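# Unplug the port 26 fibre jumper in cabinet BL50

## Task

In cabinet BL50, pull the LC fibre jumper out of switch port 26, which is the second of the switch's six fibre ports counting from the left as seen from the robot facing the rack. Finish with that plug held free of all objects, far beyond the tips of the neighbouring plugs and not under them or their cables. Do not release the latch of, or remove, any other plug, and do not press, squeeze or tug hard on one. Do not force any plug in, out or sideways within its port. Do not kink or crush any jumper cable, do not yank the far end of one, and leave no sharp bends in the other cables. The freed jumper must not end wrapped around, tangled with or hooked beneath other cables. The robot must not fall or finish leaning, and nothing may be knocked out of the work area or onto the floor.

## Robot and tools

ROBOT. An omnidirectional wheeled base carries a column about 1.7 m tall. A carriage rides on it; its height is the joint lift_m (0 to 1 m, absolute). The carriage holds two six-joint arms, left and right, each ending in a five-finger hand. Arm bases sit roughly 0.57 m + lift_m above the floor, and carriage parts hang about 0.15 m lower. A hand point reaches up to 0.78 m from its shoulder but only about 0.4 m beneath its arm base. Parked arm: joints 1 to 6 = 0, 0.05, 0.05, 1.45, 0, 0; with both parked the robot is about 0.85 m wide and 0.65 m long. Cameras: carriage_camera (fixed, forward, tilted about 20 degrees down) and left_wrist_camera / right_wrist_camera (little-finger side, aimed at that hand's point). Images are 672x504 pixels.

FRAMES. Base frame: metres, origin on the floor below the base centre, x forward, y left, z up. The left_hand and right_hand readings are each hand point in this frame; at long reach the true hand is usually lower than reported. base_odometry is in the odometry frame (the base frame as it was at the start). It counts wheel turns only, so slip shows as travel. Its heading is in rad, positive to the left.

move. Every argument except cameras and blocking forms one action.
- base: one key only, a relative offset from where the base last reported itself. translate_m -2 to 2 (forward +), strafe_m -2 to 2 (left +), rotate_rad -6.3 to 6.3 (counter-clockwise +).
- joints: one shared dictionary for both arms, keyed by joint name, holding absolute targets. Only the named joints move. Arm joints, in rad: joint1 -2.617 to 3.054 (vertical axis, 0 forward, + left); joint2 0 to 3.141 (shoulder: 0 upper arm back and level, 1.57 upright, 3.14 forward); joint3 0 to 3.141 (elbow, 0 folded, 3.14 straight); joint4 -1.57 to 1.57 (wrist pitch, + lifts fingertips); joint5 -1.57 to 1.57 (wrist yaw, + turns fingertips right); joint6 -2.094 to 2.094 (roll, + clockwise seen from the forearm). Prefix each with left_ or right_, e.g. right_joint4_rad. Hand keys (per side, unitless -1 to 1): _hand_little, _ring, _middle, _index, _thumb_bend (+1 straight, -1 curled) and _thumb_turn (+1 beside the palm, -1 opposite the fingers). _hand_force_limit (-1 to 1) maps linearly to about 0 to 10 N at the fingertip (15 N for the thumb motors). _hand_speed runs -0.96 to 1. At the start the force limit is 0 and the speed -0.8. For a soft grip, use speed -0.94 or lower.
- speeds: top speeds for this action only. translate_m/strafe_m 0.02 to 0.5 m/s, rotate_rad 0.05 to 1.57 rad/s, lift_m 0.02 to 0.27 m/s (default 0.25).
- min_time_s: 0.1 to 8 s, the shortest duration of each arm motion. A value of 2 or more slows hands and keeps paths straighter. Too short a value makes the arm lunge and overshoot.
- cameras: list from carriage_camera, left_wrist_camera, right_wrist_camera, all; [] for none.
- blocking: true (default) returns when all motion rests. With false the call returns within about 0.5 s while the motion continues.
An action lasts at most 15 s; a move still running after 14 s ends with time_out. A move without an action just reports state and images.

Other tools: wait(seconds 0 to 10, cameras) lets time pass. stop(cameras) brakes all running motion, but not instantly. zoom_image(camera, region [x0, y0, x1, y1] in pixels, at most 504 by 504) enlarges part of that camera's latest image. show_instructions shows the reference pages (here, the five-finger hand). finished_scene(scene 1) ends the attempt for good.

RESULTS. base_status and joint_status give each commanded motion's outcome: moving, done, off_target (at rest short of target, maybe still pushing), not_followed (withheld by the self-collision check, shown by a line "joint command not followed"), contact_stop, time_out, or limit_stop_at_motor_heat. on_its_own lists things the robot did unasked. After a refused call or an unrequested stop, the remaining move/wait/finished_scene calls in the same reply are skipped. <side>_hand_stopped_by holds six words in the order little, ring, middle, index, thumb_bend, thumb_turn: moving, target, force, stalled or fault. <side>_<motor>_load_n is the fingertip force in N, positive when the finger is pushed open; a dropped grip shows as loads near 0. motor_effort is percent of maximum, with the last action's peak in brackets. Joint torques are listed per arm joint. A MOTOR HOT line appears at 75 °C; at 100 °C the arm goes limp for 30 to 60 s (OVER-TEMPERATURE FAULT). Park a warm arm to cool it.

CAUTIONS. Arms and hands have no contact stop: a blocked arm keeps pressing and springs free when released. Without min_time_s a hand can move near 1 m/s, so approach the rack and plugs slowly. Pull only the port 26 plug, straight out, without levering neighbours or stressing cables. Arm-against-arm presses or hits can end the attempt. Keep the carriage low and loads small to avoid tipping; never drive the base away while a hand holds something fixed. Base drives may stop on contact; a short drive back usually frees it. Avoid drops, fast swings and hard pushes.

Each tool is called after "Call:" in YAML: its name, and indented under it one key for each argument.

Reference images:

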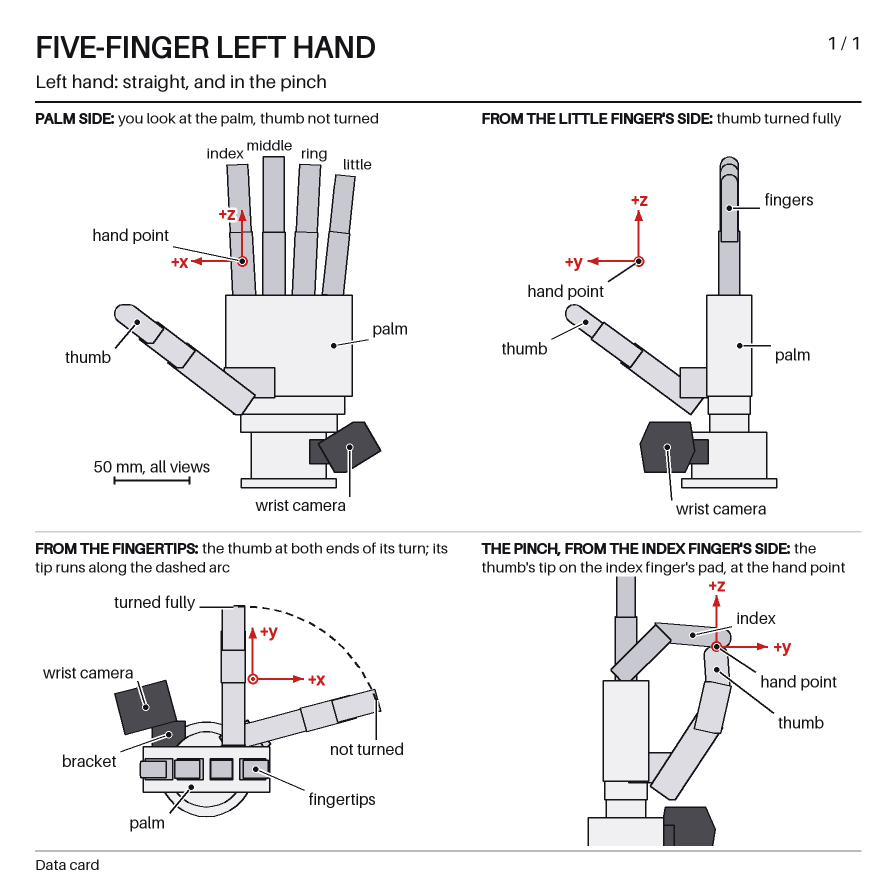

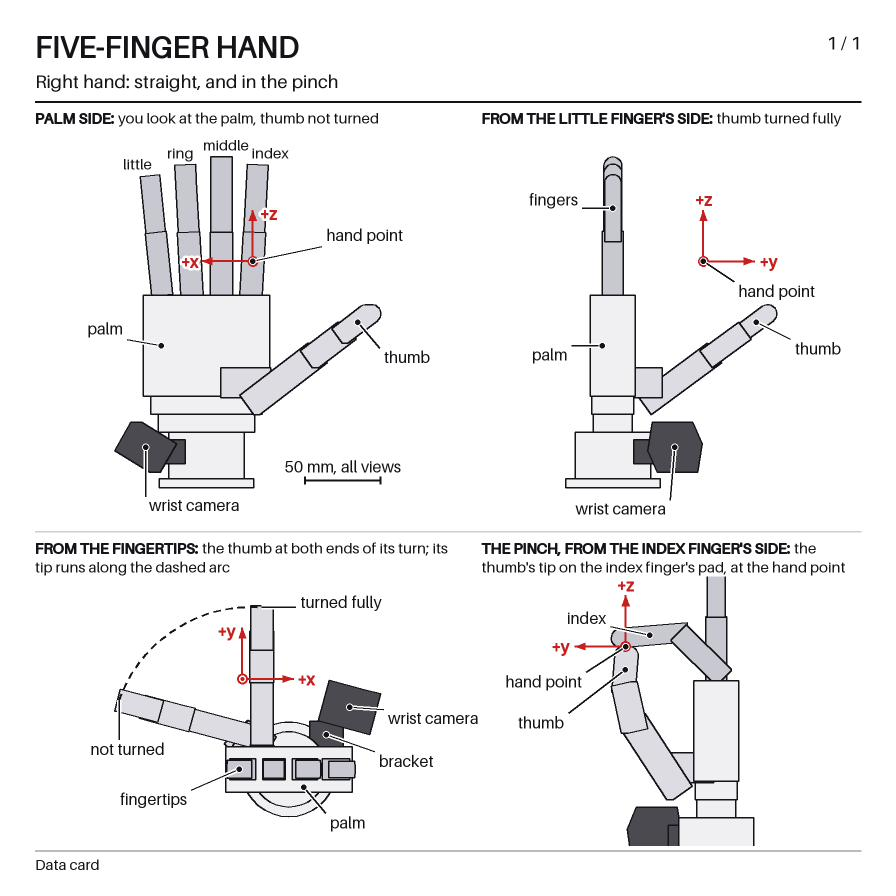

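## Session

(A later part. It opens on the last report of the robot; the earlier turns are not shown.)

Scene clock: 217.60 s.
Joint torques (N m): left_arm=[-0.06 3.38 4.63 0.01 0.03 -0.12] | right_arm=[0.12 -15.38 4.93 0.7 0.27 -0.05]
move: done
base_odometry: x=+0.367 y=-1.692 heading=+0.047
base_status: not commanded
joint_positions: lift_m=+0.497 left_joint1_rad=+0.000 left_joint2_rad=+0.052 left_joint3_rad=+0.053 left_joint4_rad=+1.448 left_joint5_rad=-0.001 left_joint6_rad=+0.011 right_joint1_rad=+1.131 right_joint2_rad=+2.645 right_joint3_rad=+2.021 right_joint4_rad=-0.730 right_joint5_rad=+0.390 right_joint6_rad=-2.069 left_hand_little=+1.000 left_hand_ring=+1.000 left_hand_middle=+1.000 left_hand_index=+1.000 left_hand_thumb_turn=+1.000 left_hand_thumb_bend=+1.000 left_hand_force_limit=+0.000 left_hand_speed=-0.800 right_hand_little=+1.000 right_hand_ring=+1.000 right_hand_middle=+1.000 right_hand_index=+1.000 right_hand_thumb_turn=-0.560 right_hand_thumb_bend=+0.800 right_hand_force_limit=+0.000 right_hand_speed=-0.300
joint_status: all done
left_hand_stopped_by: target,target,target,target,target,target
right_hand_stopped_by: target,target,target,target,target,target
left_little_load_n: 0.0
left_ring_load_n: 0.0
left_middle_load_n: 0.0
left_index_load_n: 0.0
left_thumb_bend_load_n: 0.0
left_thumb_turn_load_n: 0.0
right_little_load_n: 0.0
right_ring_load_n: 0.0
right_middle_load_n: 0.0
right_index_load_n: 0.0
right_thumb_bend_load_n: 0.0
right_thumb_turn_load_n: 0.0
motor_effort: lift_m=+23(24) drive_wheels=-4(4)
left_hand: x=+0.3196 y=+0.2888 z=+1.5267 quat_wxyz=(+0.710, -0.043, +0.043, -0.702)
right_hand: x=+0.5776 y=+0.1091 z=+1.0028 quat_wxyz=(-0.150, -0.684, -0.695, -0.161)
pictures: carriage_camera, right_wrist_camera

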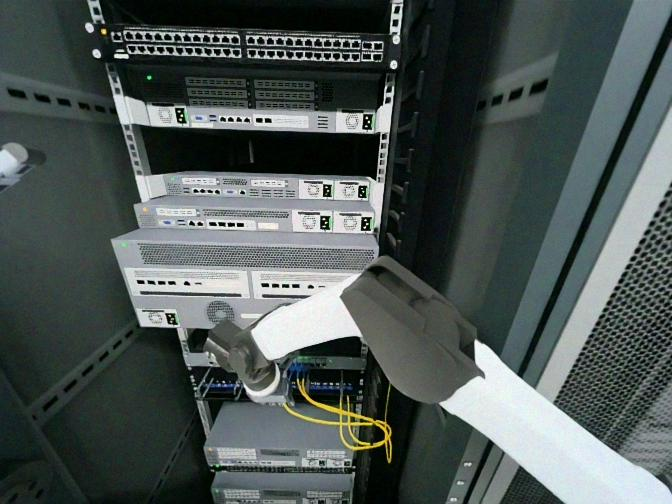

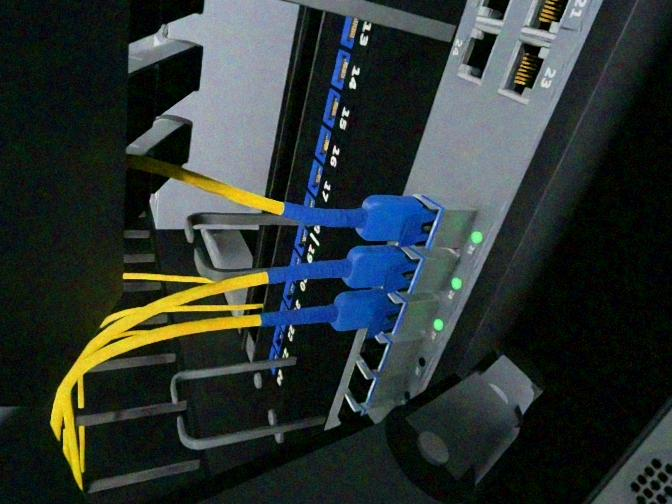

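Call:
move:
  base: {"strafe_m": -0.014}
  speeds: {"strafe_m": 0.03}
  cameras: ["right_wrist_camera", "carriage_camera"]

Call:
zoom_image:
  camera: "right_wrist_camera"
  region: [100, 110, 570, 440]

Call:
zoom_image:
  camera: "carriage_camera"
  region: [240, 330, 350, 410]

Scene clock: 224.27 s.
Joint torques (N m): left_arm=[-0.01 3.67 4.85 -0.01 0.02 -0.09] | right_arm=[0.1 -15.47 4.86 0.61 0.26 -0.05]
move: done
base_odometry: x=+0.368 y=-1.705 heading=+0.048
base_status: done
joint_positions: lift_m=+0.497 left_joint1_rad=+0.000 left_joint2_rad=+0.052 left_joint3_rad=+0.053 left_joint4_rad=+1.448 left_joint5_rad=-0.001 left_joint6_rad=+0.011 right_joint1_rad=+1.131 right_joint2_rad=+2.645 right_joint3_rad=+2.021 right_joint4_rad=-0.726 right_joint5_rad=+0.391 right_joint6_rad=-2.070 left_hand_little=+1.000 left_hand_ring=+1.000 left_hand_middle=+1.000 left_hand_index=+1.000 left_hand_thumb_turn=+1.000 left_hand_thumb_bend=+1.000 left_hand_force_limit=+0.000 left_hand_speed=-0.800 right_hand_little=+1.000 right_hand_ring=+1.000 right_hand_middle=+1.000 right_hand_index=+1.000 right_hand_thumb_turn=-0.560 right_hand_thumb_bend=+0.800 right_hand_force_limit=+0.000 right_hand_speed=-0.300
joint_status: not commanded
left_hand_stopped_by: target,target,target,target,target,target
right_hand_stopped_by: target,target,target,target,target,target
left_little_load_n: 0.0
left_ring_load_n: 0.0
left_middle_load_n: 0.0
left_index_load_n: 0.0
left_thumb_bend_load_n: 0.0
left_thumb_turn_load_n: 0.0
right_little_load_n: 0.0
right_ring_load_n: 0.0
right_middle_load_n: 0.0
right_index_load_n: 0.0
right_thumb_bend_load_n: 0.0
right_thumb_turn_load_n: 0.0
motor_effort: lift_m=+24(24) drive_wheels=+0(10)
left_hand: x=+0.3196 y=+0.2887 z=+1.5267 quat_wxyz=(+0.710, -0.043, +0.043, -0.702)
right_hand: x=+0.5781 y=+0.1098 z=+1.0031 quat_wxyz=(-0.150, -0.684, -0.695, -0.163)
pictures: carriage_camera, right_wrist_camera

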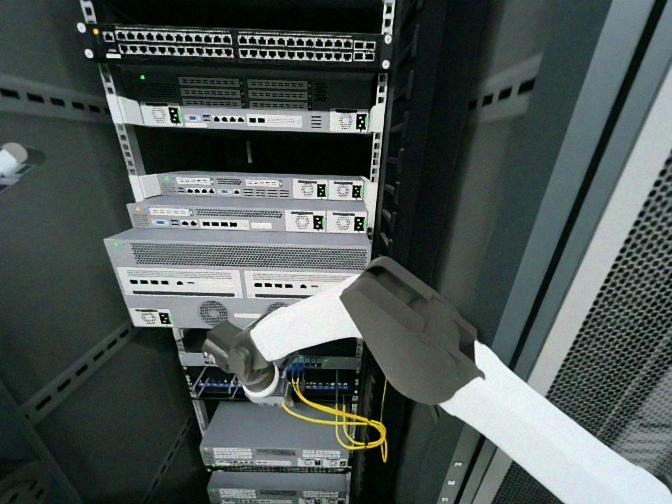

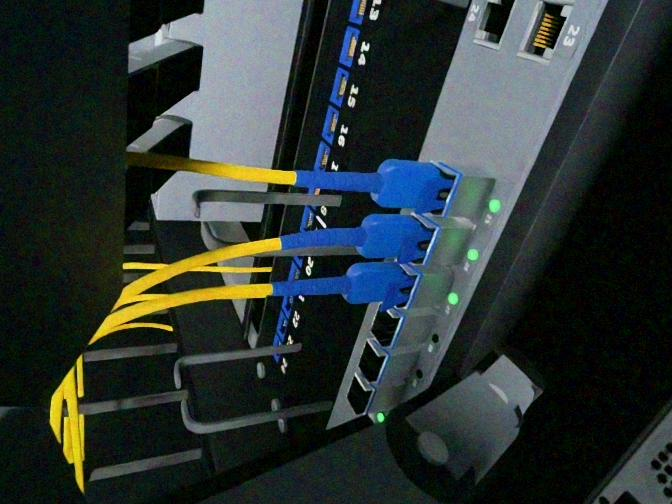

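Scaled by 1.072.

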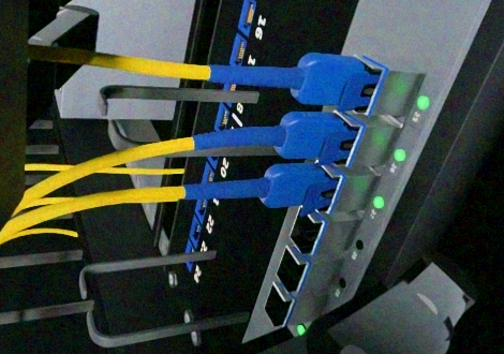

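Scaled by 4.582.

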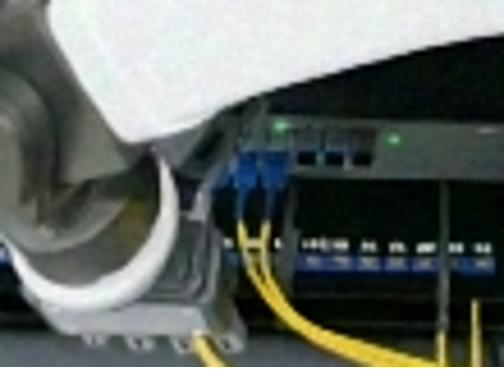

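Call:
move:
  base: {"translate_m": 0.006}
  joints: {"lift_m": 0.489, "right_hand_thumb_bend": 0.5}
  speeds: {"translate_m": 0.02, "lift_m": 0.03}
  cameras: ["right_wrist_camera", "carriage_camera"]

Call:
zoom_image:
  camera: "right_wrist_camera"
  region: [200, 110, 570, 440]

Call:
zoom_image:
  camera: "carriage_camera"
  region: [240, 330, 350, 410]

Scene clock: 225.37 s.
Joint torques (N m): left_arm=[-0.05 3.66 4.72 0.02 0.03 -0.16] | right_arm=[-0.28 -15.43 4.9 0.65 0.26 -0.04]
move: done
base_odometry: x=+0.374 y=-1.705 heading=+0.048
base_status: done
joint_positions: lift_m=+0.489 left_joint1_rad=+0.000 left_joint2_rad=+0.052 left_joint3_rad=+0.053 left_joint4_rad=+1.447 left_joint5_rad=-0.001 left_joint6_rad=+0.011 right_joint1_rad=+1.134 right_joint2_rad=+2.645 right_joint3_rad=+2.021 right_joint4_rad=-0.727 right_joint5_rad=+0.391 right_joint6_rad=-2.070 left_hand_little=+1.000 left_hand_ring=+1.000 left_hand_middle=+1.000 left_hand_index=+1.000 left_hand_thumb_turn=+1.000 left_hand_thumb_bend=+1.000 left_hand_force_limit=+0.000 left_hand_speed=-0.800 right_hand_little=+1.000 right_hand_ring=+1.000 right_hand_middle=+1.000 right_hand_index=+1.000 right_hand_thumb_turn=-0.560 right_hand_thumb_bend=+0.500 right_hand_force_limit=+0.000 right_hand_speed=-0.300
joint_status: all done
left_hand_stopped_by: target,target,target,target,target,target
right_hand_stopped_by: target,target,target,target,target,target
left_little_load_n: 0.0
left_ring_load_n: 0.0
left_middle_load_n: 0.0
left_index_load_n: -0.5
left_thumb_bend_load_n: 0.0
left_thumb_turn_load_n: 0.0
right_little_load_n: 0.0
right_ring_load_n: 0.0
right_middle_load_n: 0.0
right_index_load_n: 0.0
right_thumb_bend_load_n: 0.0
right_thumb_turn_load_n: 0.0
motor_effort: lift_m=+24(25) drive_wheels=-2(5)
left_hand: x=+0.3198 y=+0.2887 z=+1.5186 quat_wxyz=(+0.710, -0.043, +0.043, -0.702)
right_hand: x=+0.5769 y=+0.1105 z=+0.9951 quat_wxyz=(-0.150, -0.683, -0.696, -0.163)
pictures: carriage_camera, right_wrist_camera

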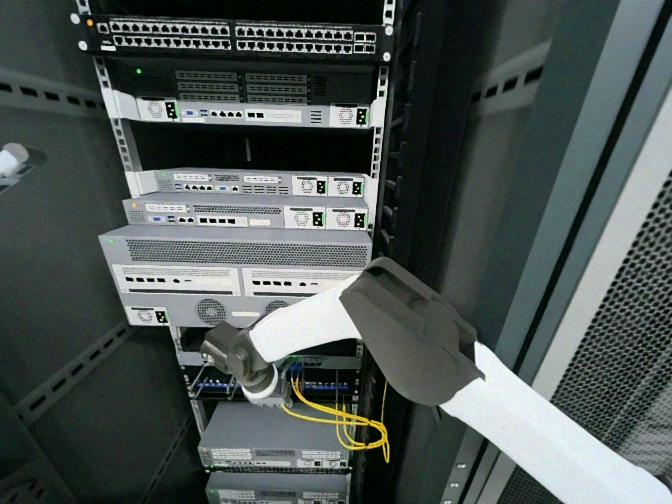

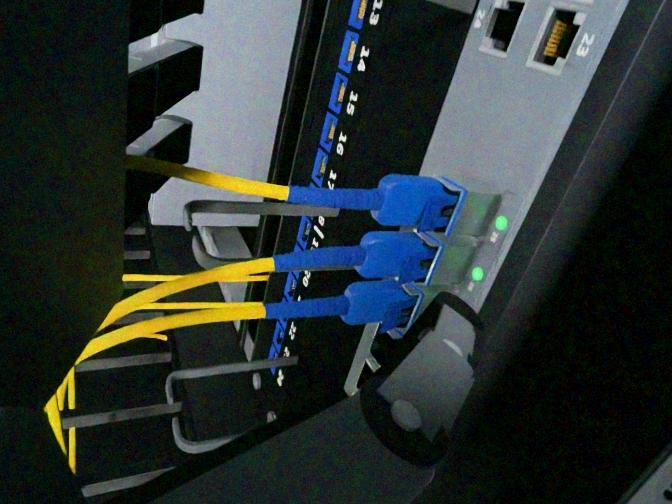

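Scaled by 1.362.

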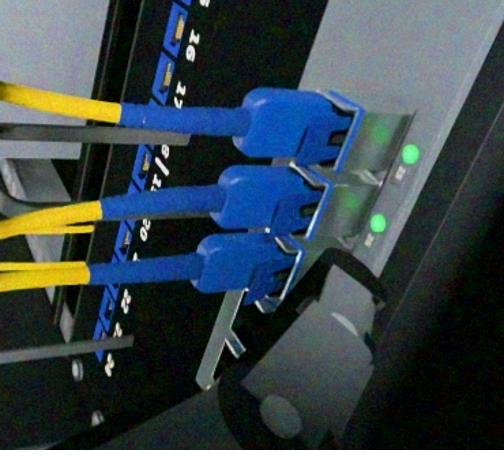

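Scaled by 4.582.

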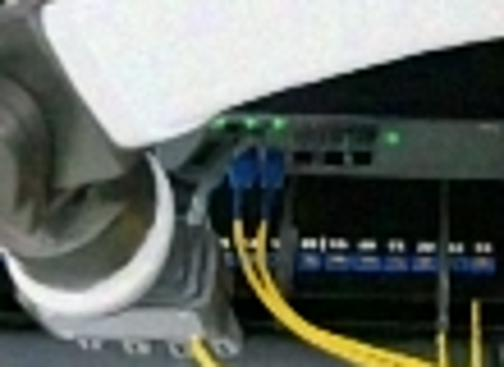

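Call:
move:
  cameras: ["right_wrist_camera", "carriage_camera"]

Scene clock: 226.20 s.
Joint torques (N m): left_arm=[-0.09 3.58 4.6 0.05 0.04 -0.14] | right_arm=[-0.13 -15.39 4.98 0.66 0.26 -0.04]
base_odometry: x=+0.374 y=-1.705 heading=+0.048
base_status: done
joint_positions: lift_m=+0.489 left_joint1_rad=+0.000 left_joint2_rad=+0.052 left_joint3_rad=+0.053 left_joint4_rad=+1.448 left_joint5_rad=-0.001 left_joint6_rad=+0.011 right_joint1_rad=+1.134 right_joint2_rad=+2.645 right_joint3_rad=+2.021 right_joint4_rad=-0.727 right_joint5_rad=+0.391 right_joint6_rad=-2.070 left_hand_little=+1.000 left_hand_ring=+1.000 left_hand_middle=+1.000 left_hand_index=+1.000 left_hand_thumb_turn=+1.000 left_hand_thumb_bend=+1.000 left_hand_force_limit=+0.000 left_hand_speed=-0.800 right_hand_little=+1.000 right_hand_ring=+1.000 right_hand_middle=+1.000 right_hand_index=+1.000 right_hand_thumb_turn=-0.560 right_hand_thumb_bend=+0.500 right_hand_force_limit=+0.000 right_hand_speed=-0.300
joint_status: all done
left_hand_stopped_by: target,target,target,target,target,target
right_hand_stopped_by: target,target,target,target,target,target
left_little_load_n: 0.0
left_ring_load_n: 0.0
left_middle_load_n: -0.5
left_index_load_n: 0.0
left_thumb_bend_load_n: 0.0
left_thumb_turn_load_n: 0.0
right_little_load_n: 0.0
right_ring_load_n: 0.0
right_middle_load_n: -0.5
right_index_load_n: 0.0
right_thumb_bend_load_n: -0.5
right_thumb_turn_load_n: 0.0
motor_effort: lift_m=+24(25) drive_wheels=-2(5)
left_hand: x=+0.3197 y=+0.2887 z=+1.5186 quat_wxyz=(+0.710, -0.043, +0.043, -0.702) (m; base frame)
right_hand: x=+0.5769 y=+0.1105 z=+0.9951 quat_wxyz=(-0.150, -0.683, -0.696, -0.163) (m; base frame)
pictures: carriage_camera, right_wrist_camera

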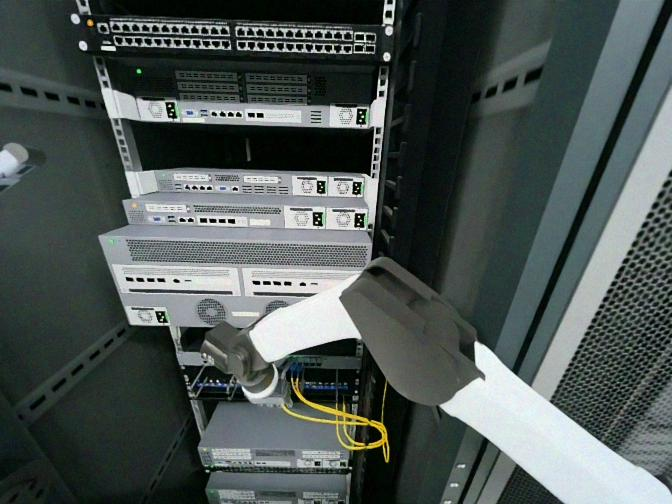

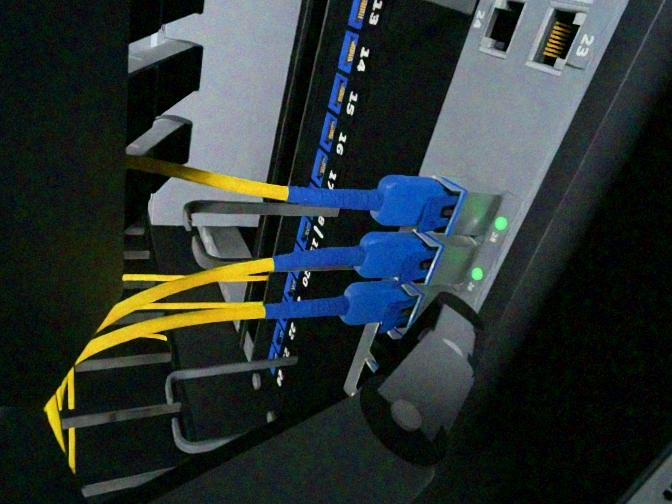

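Call:
zoom_image:
  camera: "right_wrist_camera"
  region: [250, 130, 530, 410]

Call:
zoom_image:
  camera: "carriage_camera"
  region: [230, 330, 350, 430]

Scaled by 1.800.

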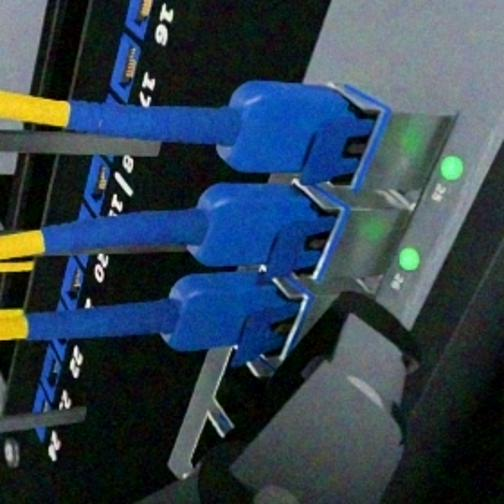

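Scaled by 4.200.

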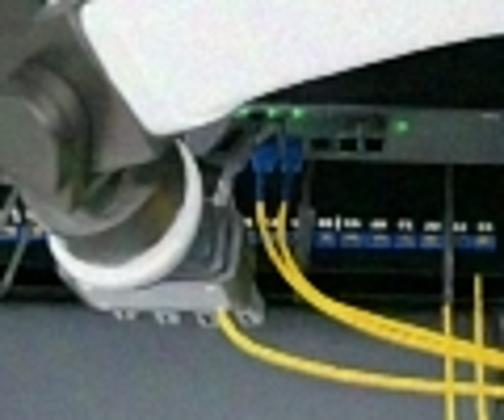

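Call:
zoom_image:
  camera: "carriage_camera"
  region: [265, 345, 315, 385]

Call:
zoom_image:
  camera: "right_wrist_camera"
  region: [340, 210, 500, 370]

Scaled by 10.080.

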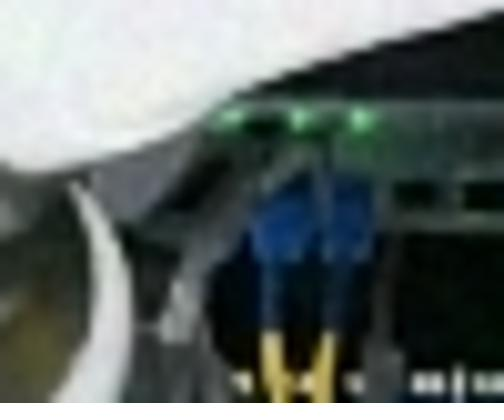

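Scaled by 3.150.

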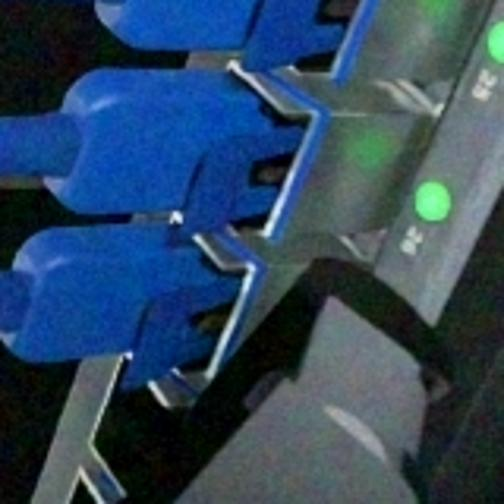

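Call:
move:
  joints: {"lift_m": 0.482}
  speeds: {"lift_m": 0.02}
  cameras: ["right_wrist_camera", "carriage_camera"]

Call:
zoom_image:
  camera: "right_wrist_camera"
  region: [250, 130, 530, 410]

Call:
zoom_image:
  camera: "carriage_camera"
  region: [265, 345, 315, 385]

Scene clock: 228.03 s.
Joint torques (N m): left_arm=[-0.18 3.51 4.51 0.07 0.01 -0.1] | right_arm=[-0.13 -15.49 4.9 0.64 0.24 -0.04]
move: done
base_odometry: x=+0.374 y=-1.705 heading=+0.048
base_status: not commanded
joint_positions: lift_m=+0.482 left_joint1_rad=+0.000 left_joint2_rad=+0.052 left_joint3_rad=+0.053 left_joint4_rad=+1.448 left_joint5_rad=-0.001 left_joint6_rad=+0.011 right_joint1_rad=+1.134 right_joint2_rad=+2.645 right_joint3_rad=+2.021 right_joint4_rad=-0.724 right_joint5_rad=+0.391 right_joint6_rad=-2.070 left_hand_little=+1.000 left_hand_ring=+1.000 left_hand_middle=+1.000 left_hand_index=+1.000 left_hand_thumb_turn=+1.000 left_hand_thumb_bend=+1.000 left_hand_force_limit=+0.000 left_hand_speed=-0.800 right_hand_little=+1.000 right_hand_ring=+1.000 right_hand_middle=+1.000 right_hand_index=+1.000 right_hand_thumb_turn=-0.560 right_hand_thumb_bend=+0.500 right_hand_force_limit=+0.000 right_hand_speed=-0.300
joint_status: all done
left_hand_stopped_by: target,target,target,target,target,target
right_hand_stopped_by: target,target,target,target,target,target
left_little_load_n: 0.0
left_ring_load_n: 0.0
left_middle_load_n: 0.0
left_index_load_n: 0.0
left_thumb_bend_load_n: 0.0
left_thumb_turn_load_n: 0.0
right_little_load_n: 0.0
right_ring_load_n: 0.0
right_middle_load_n: 0.0
right_index_load_n: 0.0
right_thumb_bend_load_n: 0.0
right_thumb_turn_load_n: 0.0
motor_effort: lift_m=+23(25) drive_wheels=-2(2)
left_hand: x=+0.3197 y=+0.2887 z=+1.5116 quat_wxyz=(+0.710, -0.043, +0.043, -0.702)
right_hand: x=+0.5771 y=+0.1111 z=+0.9882 quat_wxyz=(-0.150, -0.683, -0.696, -0.164)
pictures: carriage_camera, right_wrist_camera

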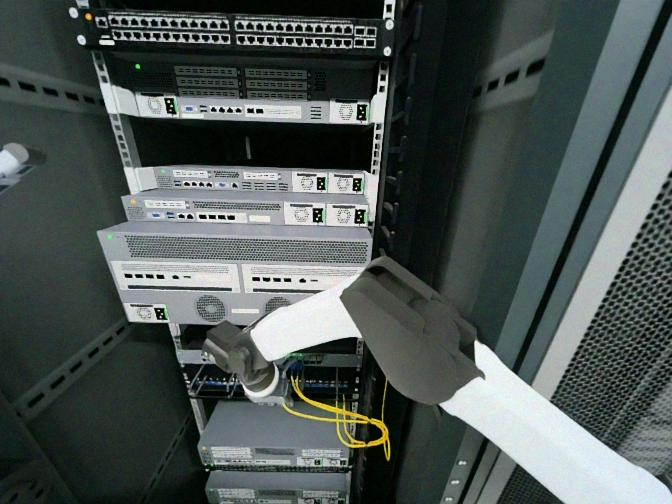

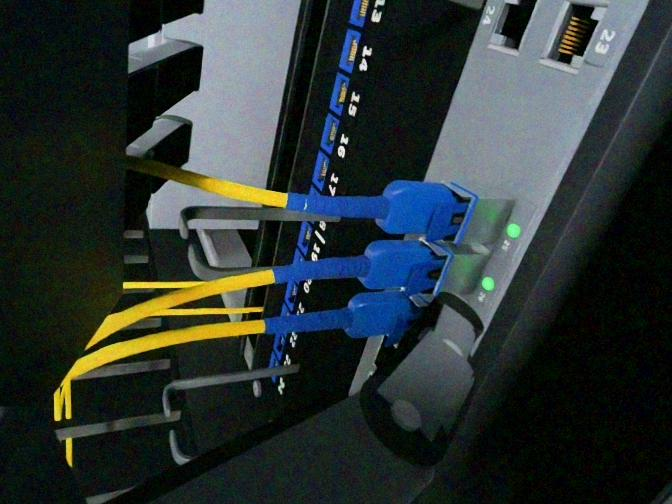

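Scaled by 1.800.

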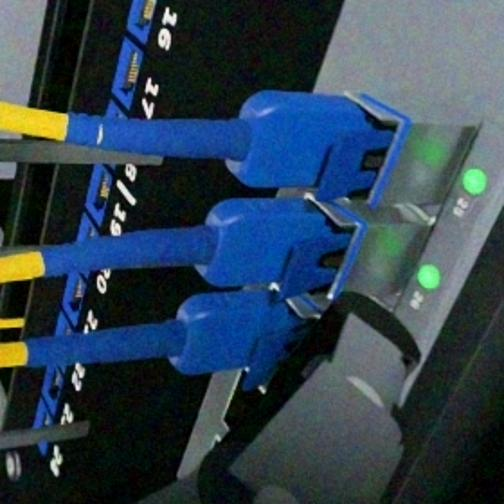

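Scaled by 10.080.

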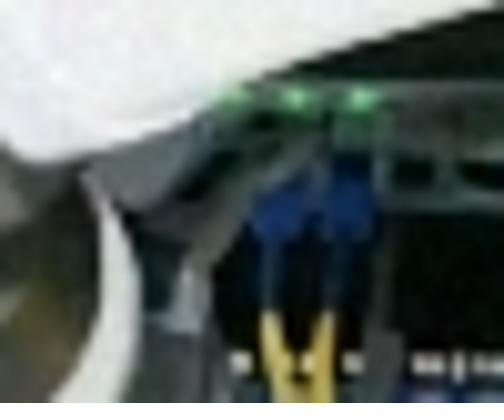

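Call:
move:
  joints: {"lift_m": 0.479}
  base: {"translate_m": 0.005}
  speeds: {"lift_m": 0.02, "translate_m": 0.02}
  cameras: ["right_wrist_camera", "carriage_camera"]

Call:
zoom_image:
  camera: "right_wrist_camera"
  region: [250, 130, 530, 410]

Call:
zoom_image:
  camera: "carriage_camera"
  region: [265, 345, 315, 385]

Scene clock: 229.73 s.
Joint torques (N m): left_arm=[-0.1 3.67 4.64 0.04 0.01 -0.16] | right_arm=[-0.55 -15.32 4.98 0.65 0.23 -0.04]
move: done
base_odometry: x=+0.379 y=-1.705 heading=+0.048
base_status: done
joint_positions: lift_m=+0.479 left_joint1_rad=+0.000 left_joint2_rad=+0.052 left_joint3_rad=+0.053 left_joint4_rad=+1.448 left_joint5_rad=-0.001 left_joint6_rad=+0.011 right_joint1_rad=+1.139 right_joint2_rad=+2.645 right_joint3_rad=+2.021 right_joint4_rad=-0.722 right_joint5_rad=+0.394 right_joint6_rad=-2.070 left_hand_little=+1.000 left_hand_ring=+1.000 left_hand_middle=+1.000 left_hand_index=+1.000 left_hand_thumb_turn=+1.000 left_hand_thumb_bend=+1.000 left_hand_force_limit=+0.000 left_hand_speed=-0.800 right_hand_little=+1.000 right_hand_ring=+1.000 right_hand_middle=+1.000 right_hand_index=+1.000 right_hand_thumb_turn=-0.560 right_hand_thumb_bend=+0.500 right_hand_force_limit=+0.000 right_hand_speed=-0.300
joint_status: all done
left_hand_stopped_by: target,target,target,target,target,target
right_hand_stopped_by: target,target,target,target,target,target
left_little_load_n: 0.0
left_ring_load_n: 0.0
left_middle_load_n: 0.0
left_index_load_n: 0.0
left_thumb_bend_load_n: 0.0
left_thumb_turn_load_n: 0.0
right_little_load_n: 0.0
right_ring_load_n: 0.0
right_middle_load_n: 0.0
right_index_load_n: 0.0
right_thumb_bend_load_n: 0.0
right_thumb_turn_load_n: 0.0
motor_effort: lift_m=+23(25) drive_wheels=-2(4)
left_hand: x=+0.3197 y=+0.2887 z=+1.5086 quat_wxyz=(+0.710, -0.043, +0.043, -0.702)
right_hand: x=+0.5757 y=+0.1129 z=+0.9857 quat_wxyz=(-0.150, -0.681, -0.697, -0.166)
pictures: carriage_camera, right_wrist_camera

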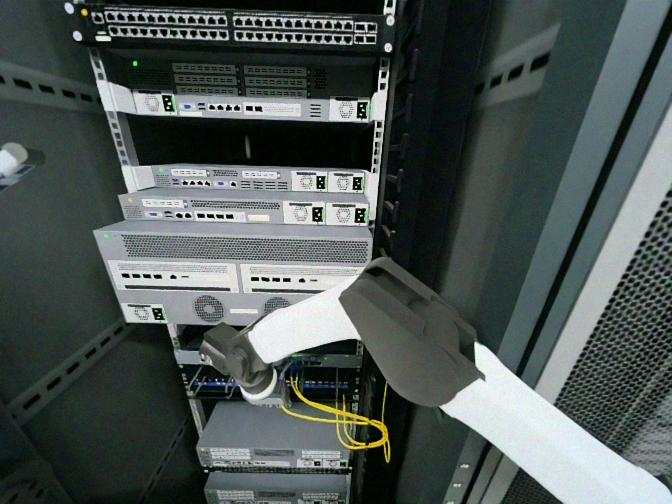

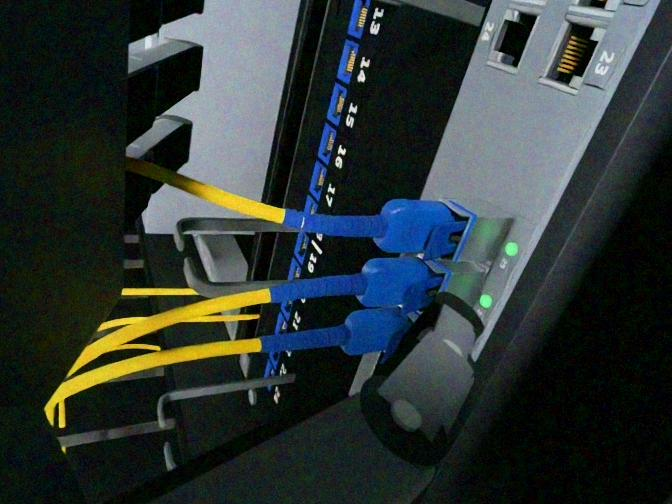

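Scaled by 1.800.

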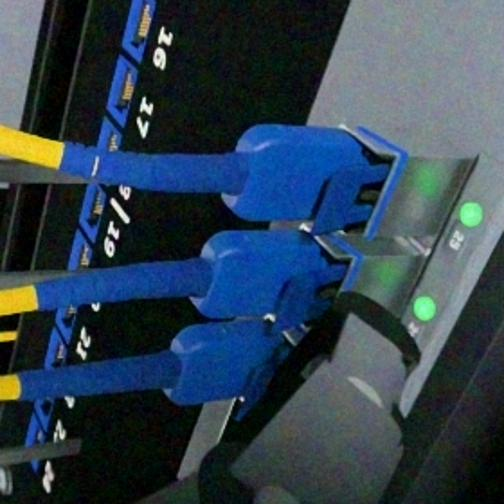

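Scaled by 10.080.

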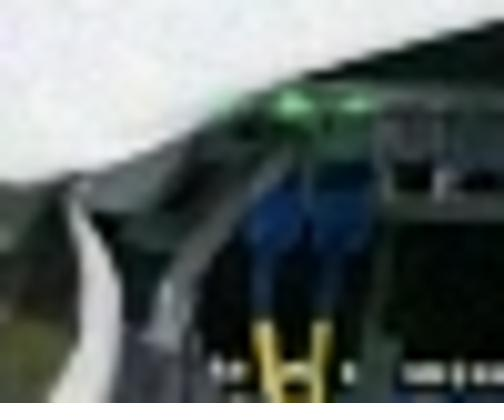

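Call:
zoom_image:
  camera: "carriage_camera"
  region: [255, 340, 325, 410]

Scaled by 7.200.

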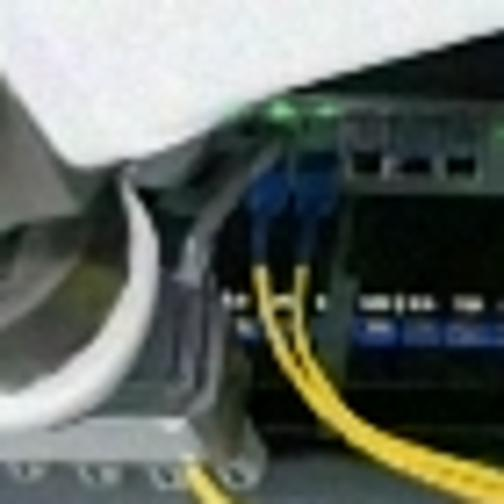

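Call:
move:
  base: {"strafe_m": -0.004}
  speeds: {"strafe_m": 0.02}
  cameras: ["right_wrist_camera", "carriage_camera"]

Call:
zoom_image:
  camera: "right_wrist_camera"
  region: [340, 210, 500, 370]

Call:
zoom_image:
  camera: "carriage_camera"
  region: [255, 340, 325, 410]

Scene clock: 231.87 s.
Joint torques (N m): left_arm=[-0.05 3.43 4.67 0 0.06 -0.12] | right_arm=[-1.48 -15.31 5.01 0.64 0.22 -0.04]
move: done
base_odometry: x=+0.379 y=-1.709 heading=+0.048
base_status: done
joint_positions: lift_m=+0.479 left_joint1_rad=+0.000 left_joint2_rad=+0.052 left_joint3_rad=+0.053 left_joint4_rad=+1.448 left_joint5_rad=-0.001 left_joint6_rad=+0.011 right_joint1_rad=+1.148 right_joint2_rad=+2.645 right_joint3_rad=+2.021 right_joint4_rad=-0.722 right_joint5_rad=+0.395 right_joint6_rad=-2.071 left_hand_little=+1.000 left_hand_ring=+1.000 left_hand_middle=+1.000 left_hand_index=+1.000 left_hand_thumb_turn=+1.000 left_hand_thumb_bend=+1.000 left_hand_force_limit=+0.000 left_hand_speed=-0.800 right_hand_little=+1.000 right_hand_ring=+1.000 right_hand_middle=+1.000 right_hand_index=+1.000 right_hand_thumb_turn=-0.560 right_hand_thumb_bend=+0.500 right_hand_force_limit=+0.000 right_hand_speed=-0.300
joint_status: not commanded
left_hand_stopped_by: target,target,target,target,target,target
right_hand_stopped_by: target,target,target,target,target,target
left_little_load_n: 0.0
left_ring_load_n: 0.0
left_middle_load_n: 0.0
left_index_load_n: 0.0
left_thumb_bend_load_n: 0.0
left_thumb_turn_load_n: 0.0
right_little_load_n: 0.0
right_ring_load_n: 0.0
right_middle_load_n: 0.0
right_index_load_n: 0.0
right_thumb_bend_load_n: 0.0
right_thumb_turn_load_n: 0.0
motor_effort: lift_m=+23(24) drive_wheels=+1(3)
left_hand: x=+0.3197 y=+0.2887 z=+1.5086 quat_wxyz=(+0.710, -0.043, +0.043, -0.702)
right_hand: x=+0.5718 y=+0.1162 z=+0.9859 quat_wxyz=(-0.150, -0.678, -0.700, -0.167)
pictures: carriage_camera, right_wrist_camera

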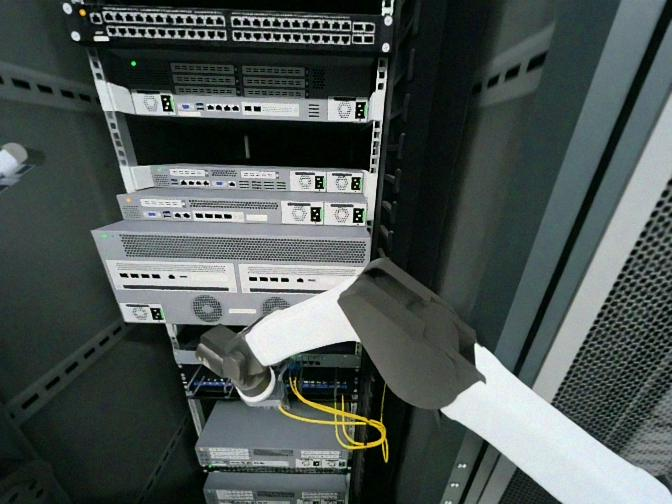

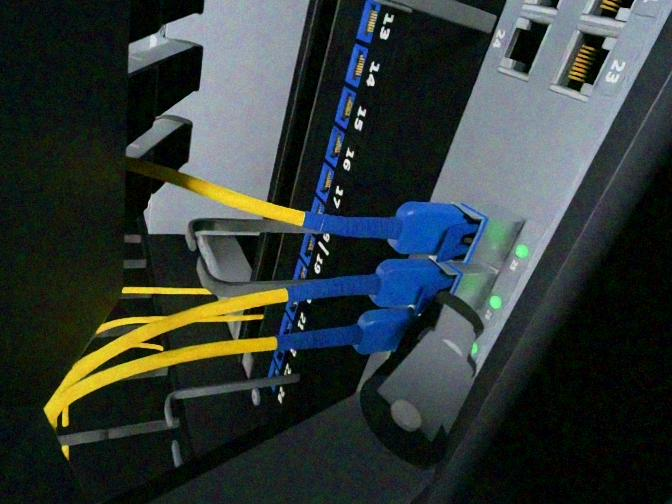

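Scaled by 3.150.

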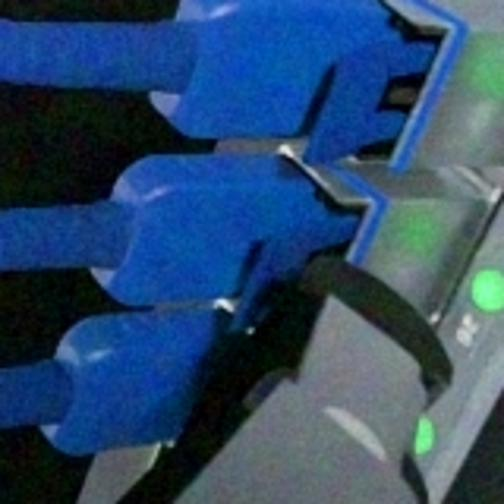

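Scaled by 7.200.

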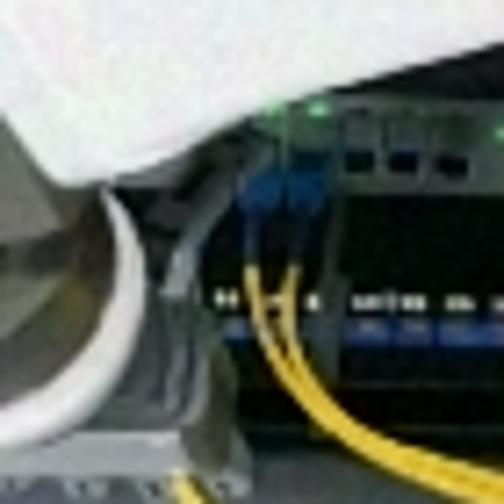

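Call:
move:
  base: {"translate_m": -0.008}
  speeds: {"translate_m": 0.02}
  cameras: []

Call:
move:
  base: {"strafe_m": 0.008}
  joints: {"right_joint1_rad": 1.117}
  speeds: {"strafe_m": 0.02}
  min_time_s: 1.0
  cameras: ["right_wrist_camera", "carriage_camera"]

Scene clock: 235.57 s.
Joint torques (N m): left_arm=[-0.09 3.66 4.7 0.02 -0.07 -0.11] | right_arm=[-0.53 -15.42 4.93 0.63 0.25 -0.04]
move: done
base_odometry: x=+0.371 y=-1.709 heading=+0.049
base_status: done
joint_positions: lift_m=+0.479 left_joint1_rad=+0.000 left_joint2_rad=+0.052 left_joint3_rad=+0.053 left_joint4_rad=+1.448 left_joint5_rad=-0.001 left_joint6_rad=+0.011 right_joint1_rad=+1.139 right_joint2_rad=+2.645 right_joint3_rad=+2.021 right_joint4_rad=-0.720 right_joint5_rad=+0.395 right_joint6_rad=-2.071 left_hand_little=+1.000 left_hand_ring=+1.000 left_hand_middle=+1.000 left_hand_index=+1.000 left_hand_thumb_turn=+1.000 left_hand_thumb_bend=+1.000 left_hand_force_limit=+0.000 left_hand_speed=-0.800 right_hand_little=+1.000 right_hand_ring=+1.000 right_hand_middle=+1.000 right_hand_index=+1.000 right_hand_thumb_turn=-0.560 right_hand_thumb_bend=+0.500 right_hand_force_limit=+0.000 right_hand_speed=-0.300
joint_status: not commanded
left_hand_stopped_by: target,target,target,target,target,target
right_hand_stopped_by: target,target,target,target,target,target
left_little_load_n: 0.0
left_ring_load_n: 0.5
left_middle_load_n: 0.0
left_index_load_n: 0.0
left_thumb_bend_load_n: 0.0
left_thumb_turn_load_n: 0.0
right_little_load_n: 0.0
right_ring_load_n: 0.0
right_middle_load_n: 0.0
right_index_load_n: 0.0
right_thumb_bend_load_n: 0.0
right_thumb_turn_load_n: 0.0
motor_effort: lift_m=+24(24) drive_wheels=-1(9)
left_hand: x=+0.3199 y=+0.2887 z=+1.5085 quat_wxyz=(+0.710, -0.043, +0.043, -0.702)
right_hand: x=+0.5759 y=+0.1132 z=+0.9859 quat_wxyz=(-0.150, -0.681, -0.697, -0.166)

Scene clock: 236.87 s.
Joint torques (N m): left_arm=[-0.09 3.62 4.74 -0.02 0.01 -0.14] | right_arm=[-1.06 -15.39 4.97 0.63 0.22 -0.04]
move: done
base_odometry: x=+0.371 y=-1.701 heading=+0.048
base_status: done
joint_positions: lift_m=+0.479 left_joint1_rad=+0.000 left_joint2_rad=+0.052 left_joint3_rad=+0.053 left_joint4_rad=+1.448 left_joint5_rad=-0.001 left_joint6_rad=+0.011 right_joint1_rad=+1.129 right_joint2_rad=+2.645 right_joint3_rad=+2.021 right_joint4_rad=-0.722 right_joint5_rad=+0.395 right_joint6_rad=-2.071 left_hand_little=+1.000 left_hand_ring=+1.000 left_hand_middle=+1.000 left_hand_index=+1.000 left_hand_thumb_turn=+1.000 left_hand_thumb_bend=+1.000 left_hand_force_limit=+0.000 left_hand_speed=-0.800 right_hand_little=+1.000 right_hand_ring=+1.000 right_hand_middle=+1.000 right_hand_index=+1.000 right_hand_thumb_turn=-0.560 right_hand_thumb_bend=+0.500 right_hand_force_limit=+0.000 right_hand_speed=-0.300
joint_status: all done
left_hand_stopped_by: target,target,target,target,target,target
right_hand_stopped_by: target,target,target,target,target,target
left_little_load_n: 0.0
left_ring_load_n: 0.0
left_middle_load_n: 0.0
left_index_load_n: 0.0
left_thumb_bend_load_n: 0.0
left_thumb_turn_load_n: 0.0
right_little_load_n: 0.0
right_ring_load_n: 0.0
right_middle_load_n: 0.0
right_index_load_n: 0.0
right_thumb_bend_load_n: 0.0
right_thumb_turn_load_n: 0.0
motor_effort: lift_m=+23(24) drive_wheels=-6(8)
left_hand: x=+0.3199 y=+0.2887 z=+1.5085 quat_wxyz=(+0.710, -0.043, +0.043, -0.702)
right_hand: x=+0.5802 y=+0.1094 z=+0.9859 quat_wxyz=(-0.151, -0.685, -0.693, -0.165)
pictures: carriage_camera, right_wrist_camera

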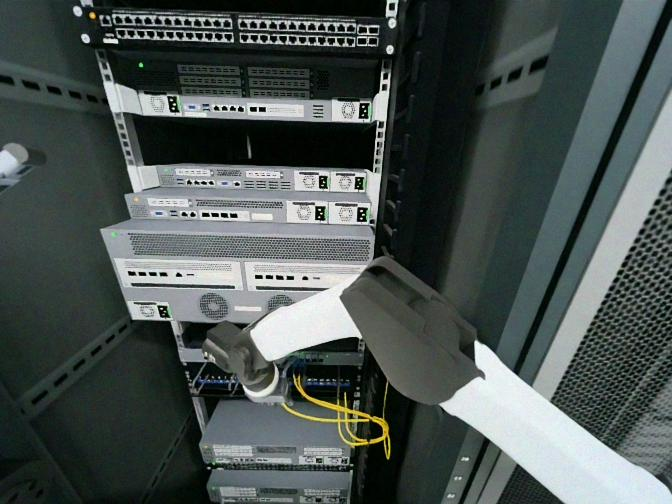

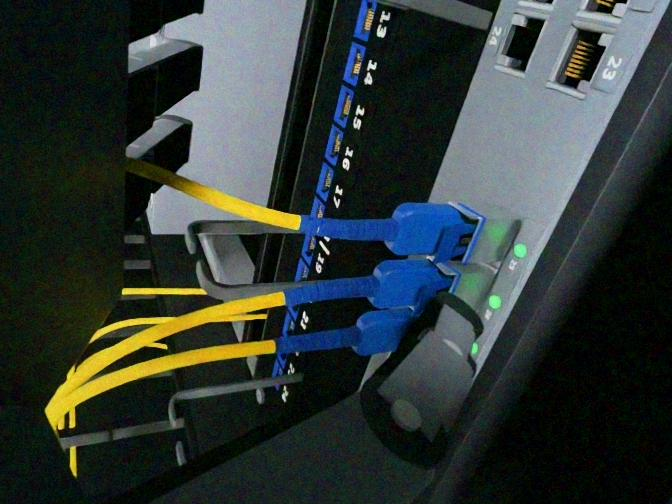

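Call:
zoom_image:
  camera: "carriage_camera"
  region: [255, 340, 325, 410]

Call:
zoom_image:
  camera: "carriage_camera"
  region: [190, 240, 400, 430]

Call:
zoom_image:
  camera: "carriage_camera"
  region: [360, 250, 672, 504]

Scaled by 7.200.

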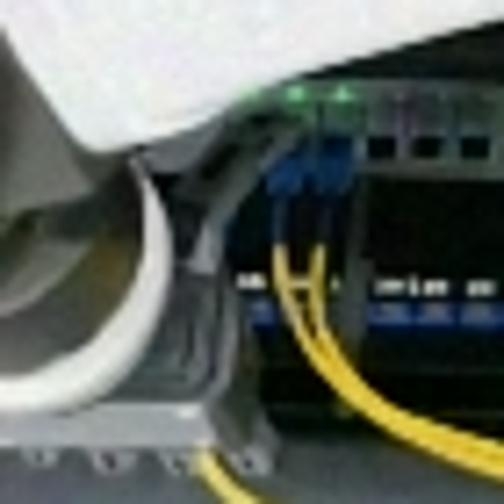

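Scaled by 2.400.

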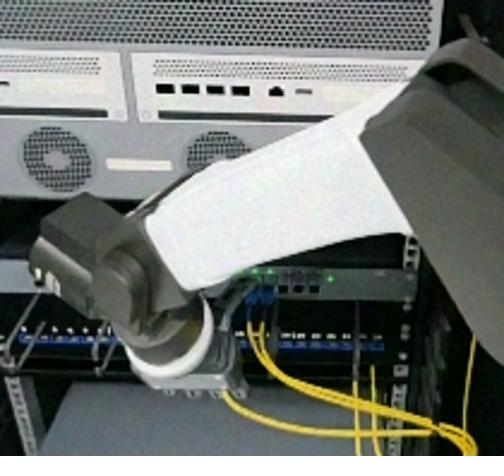

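Scaled by 1.615.

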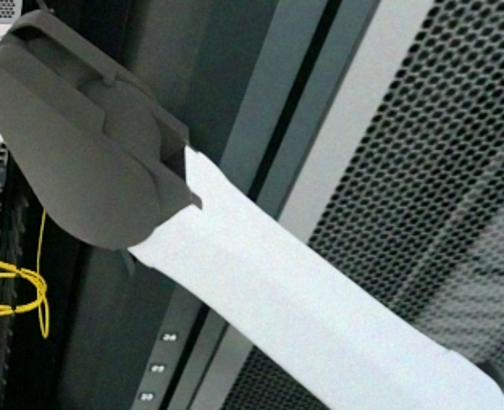

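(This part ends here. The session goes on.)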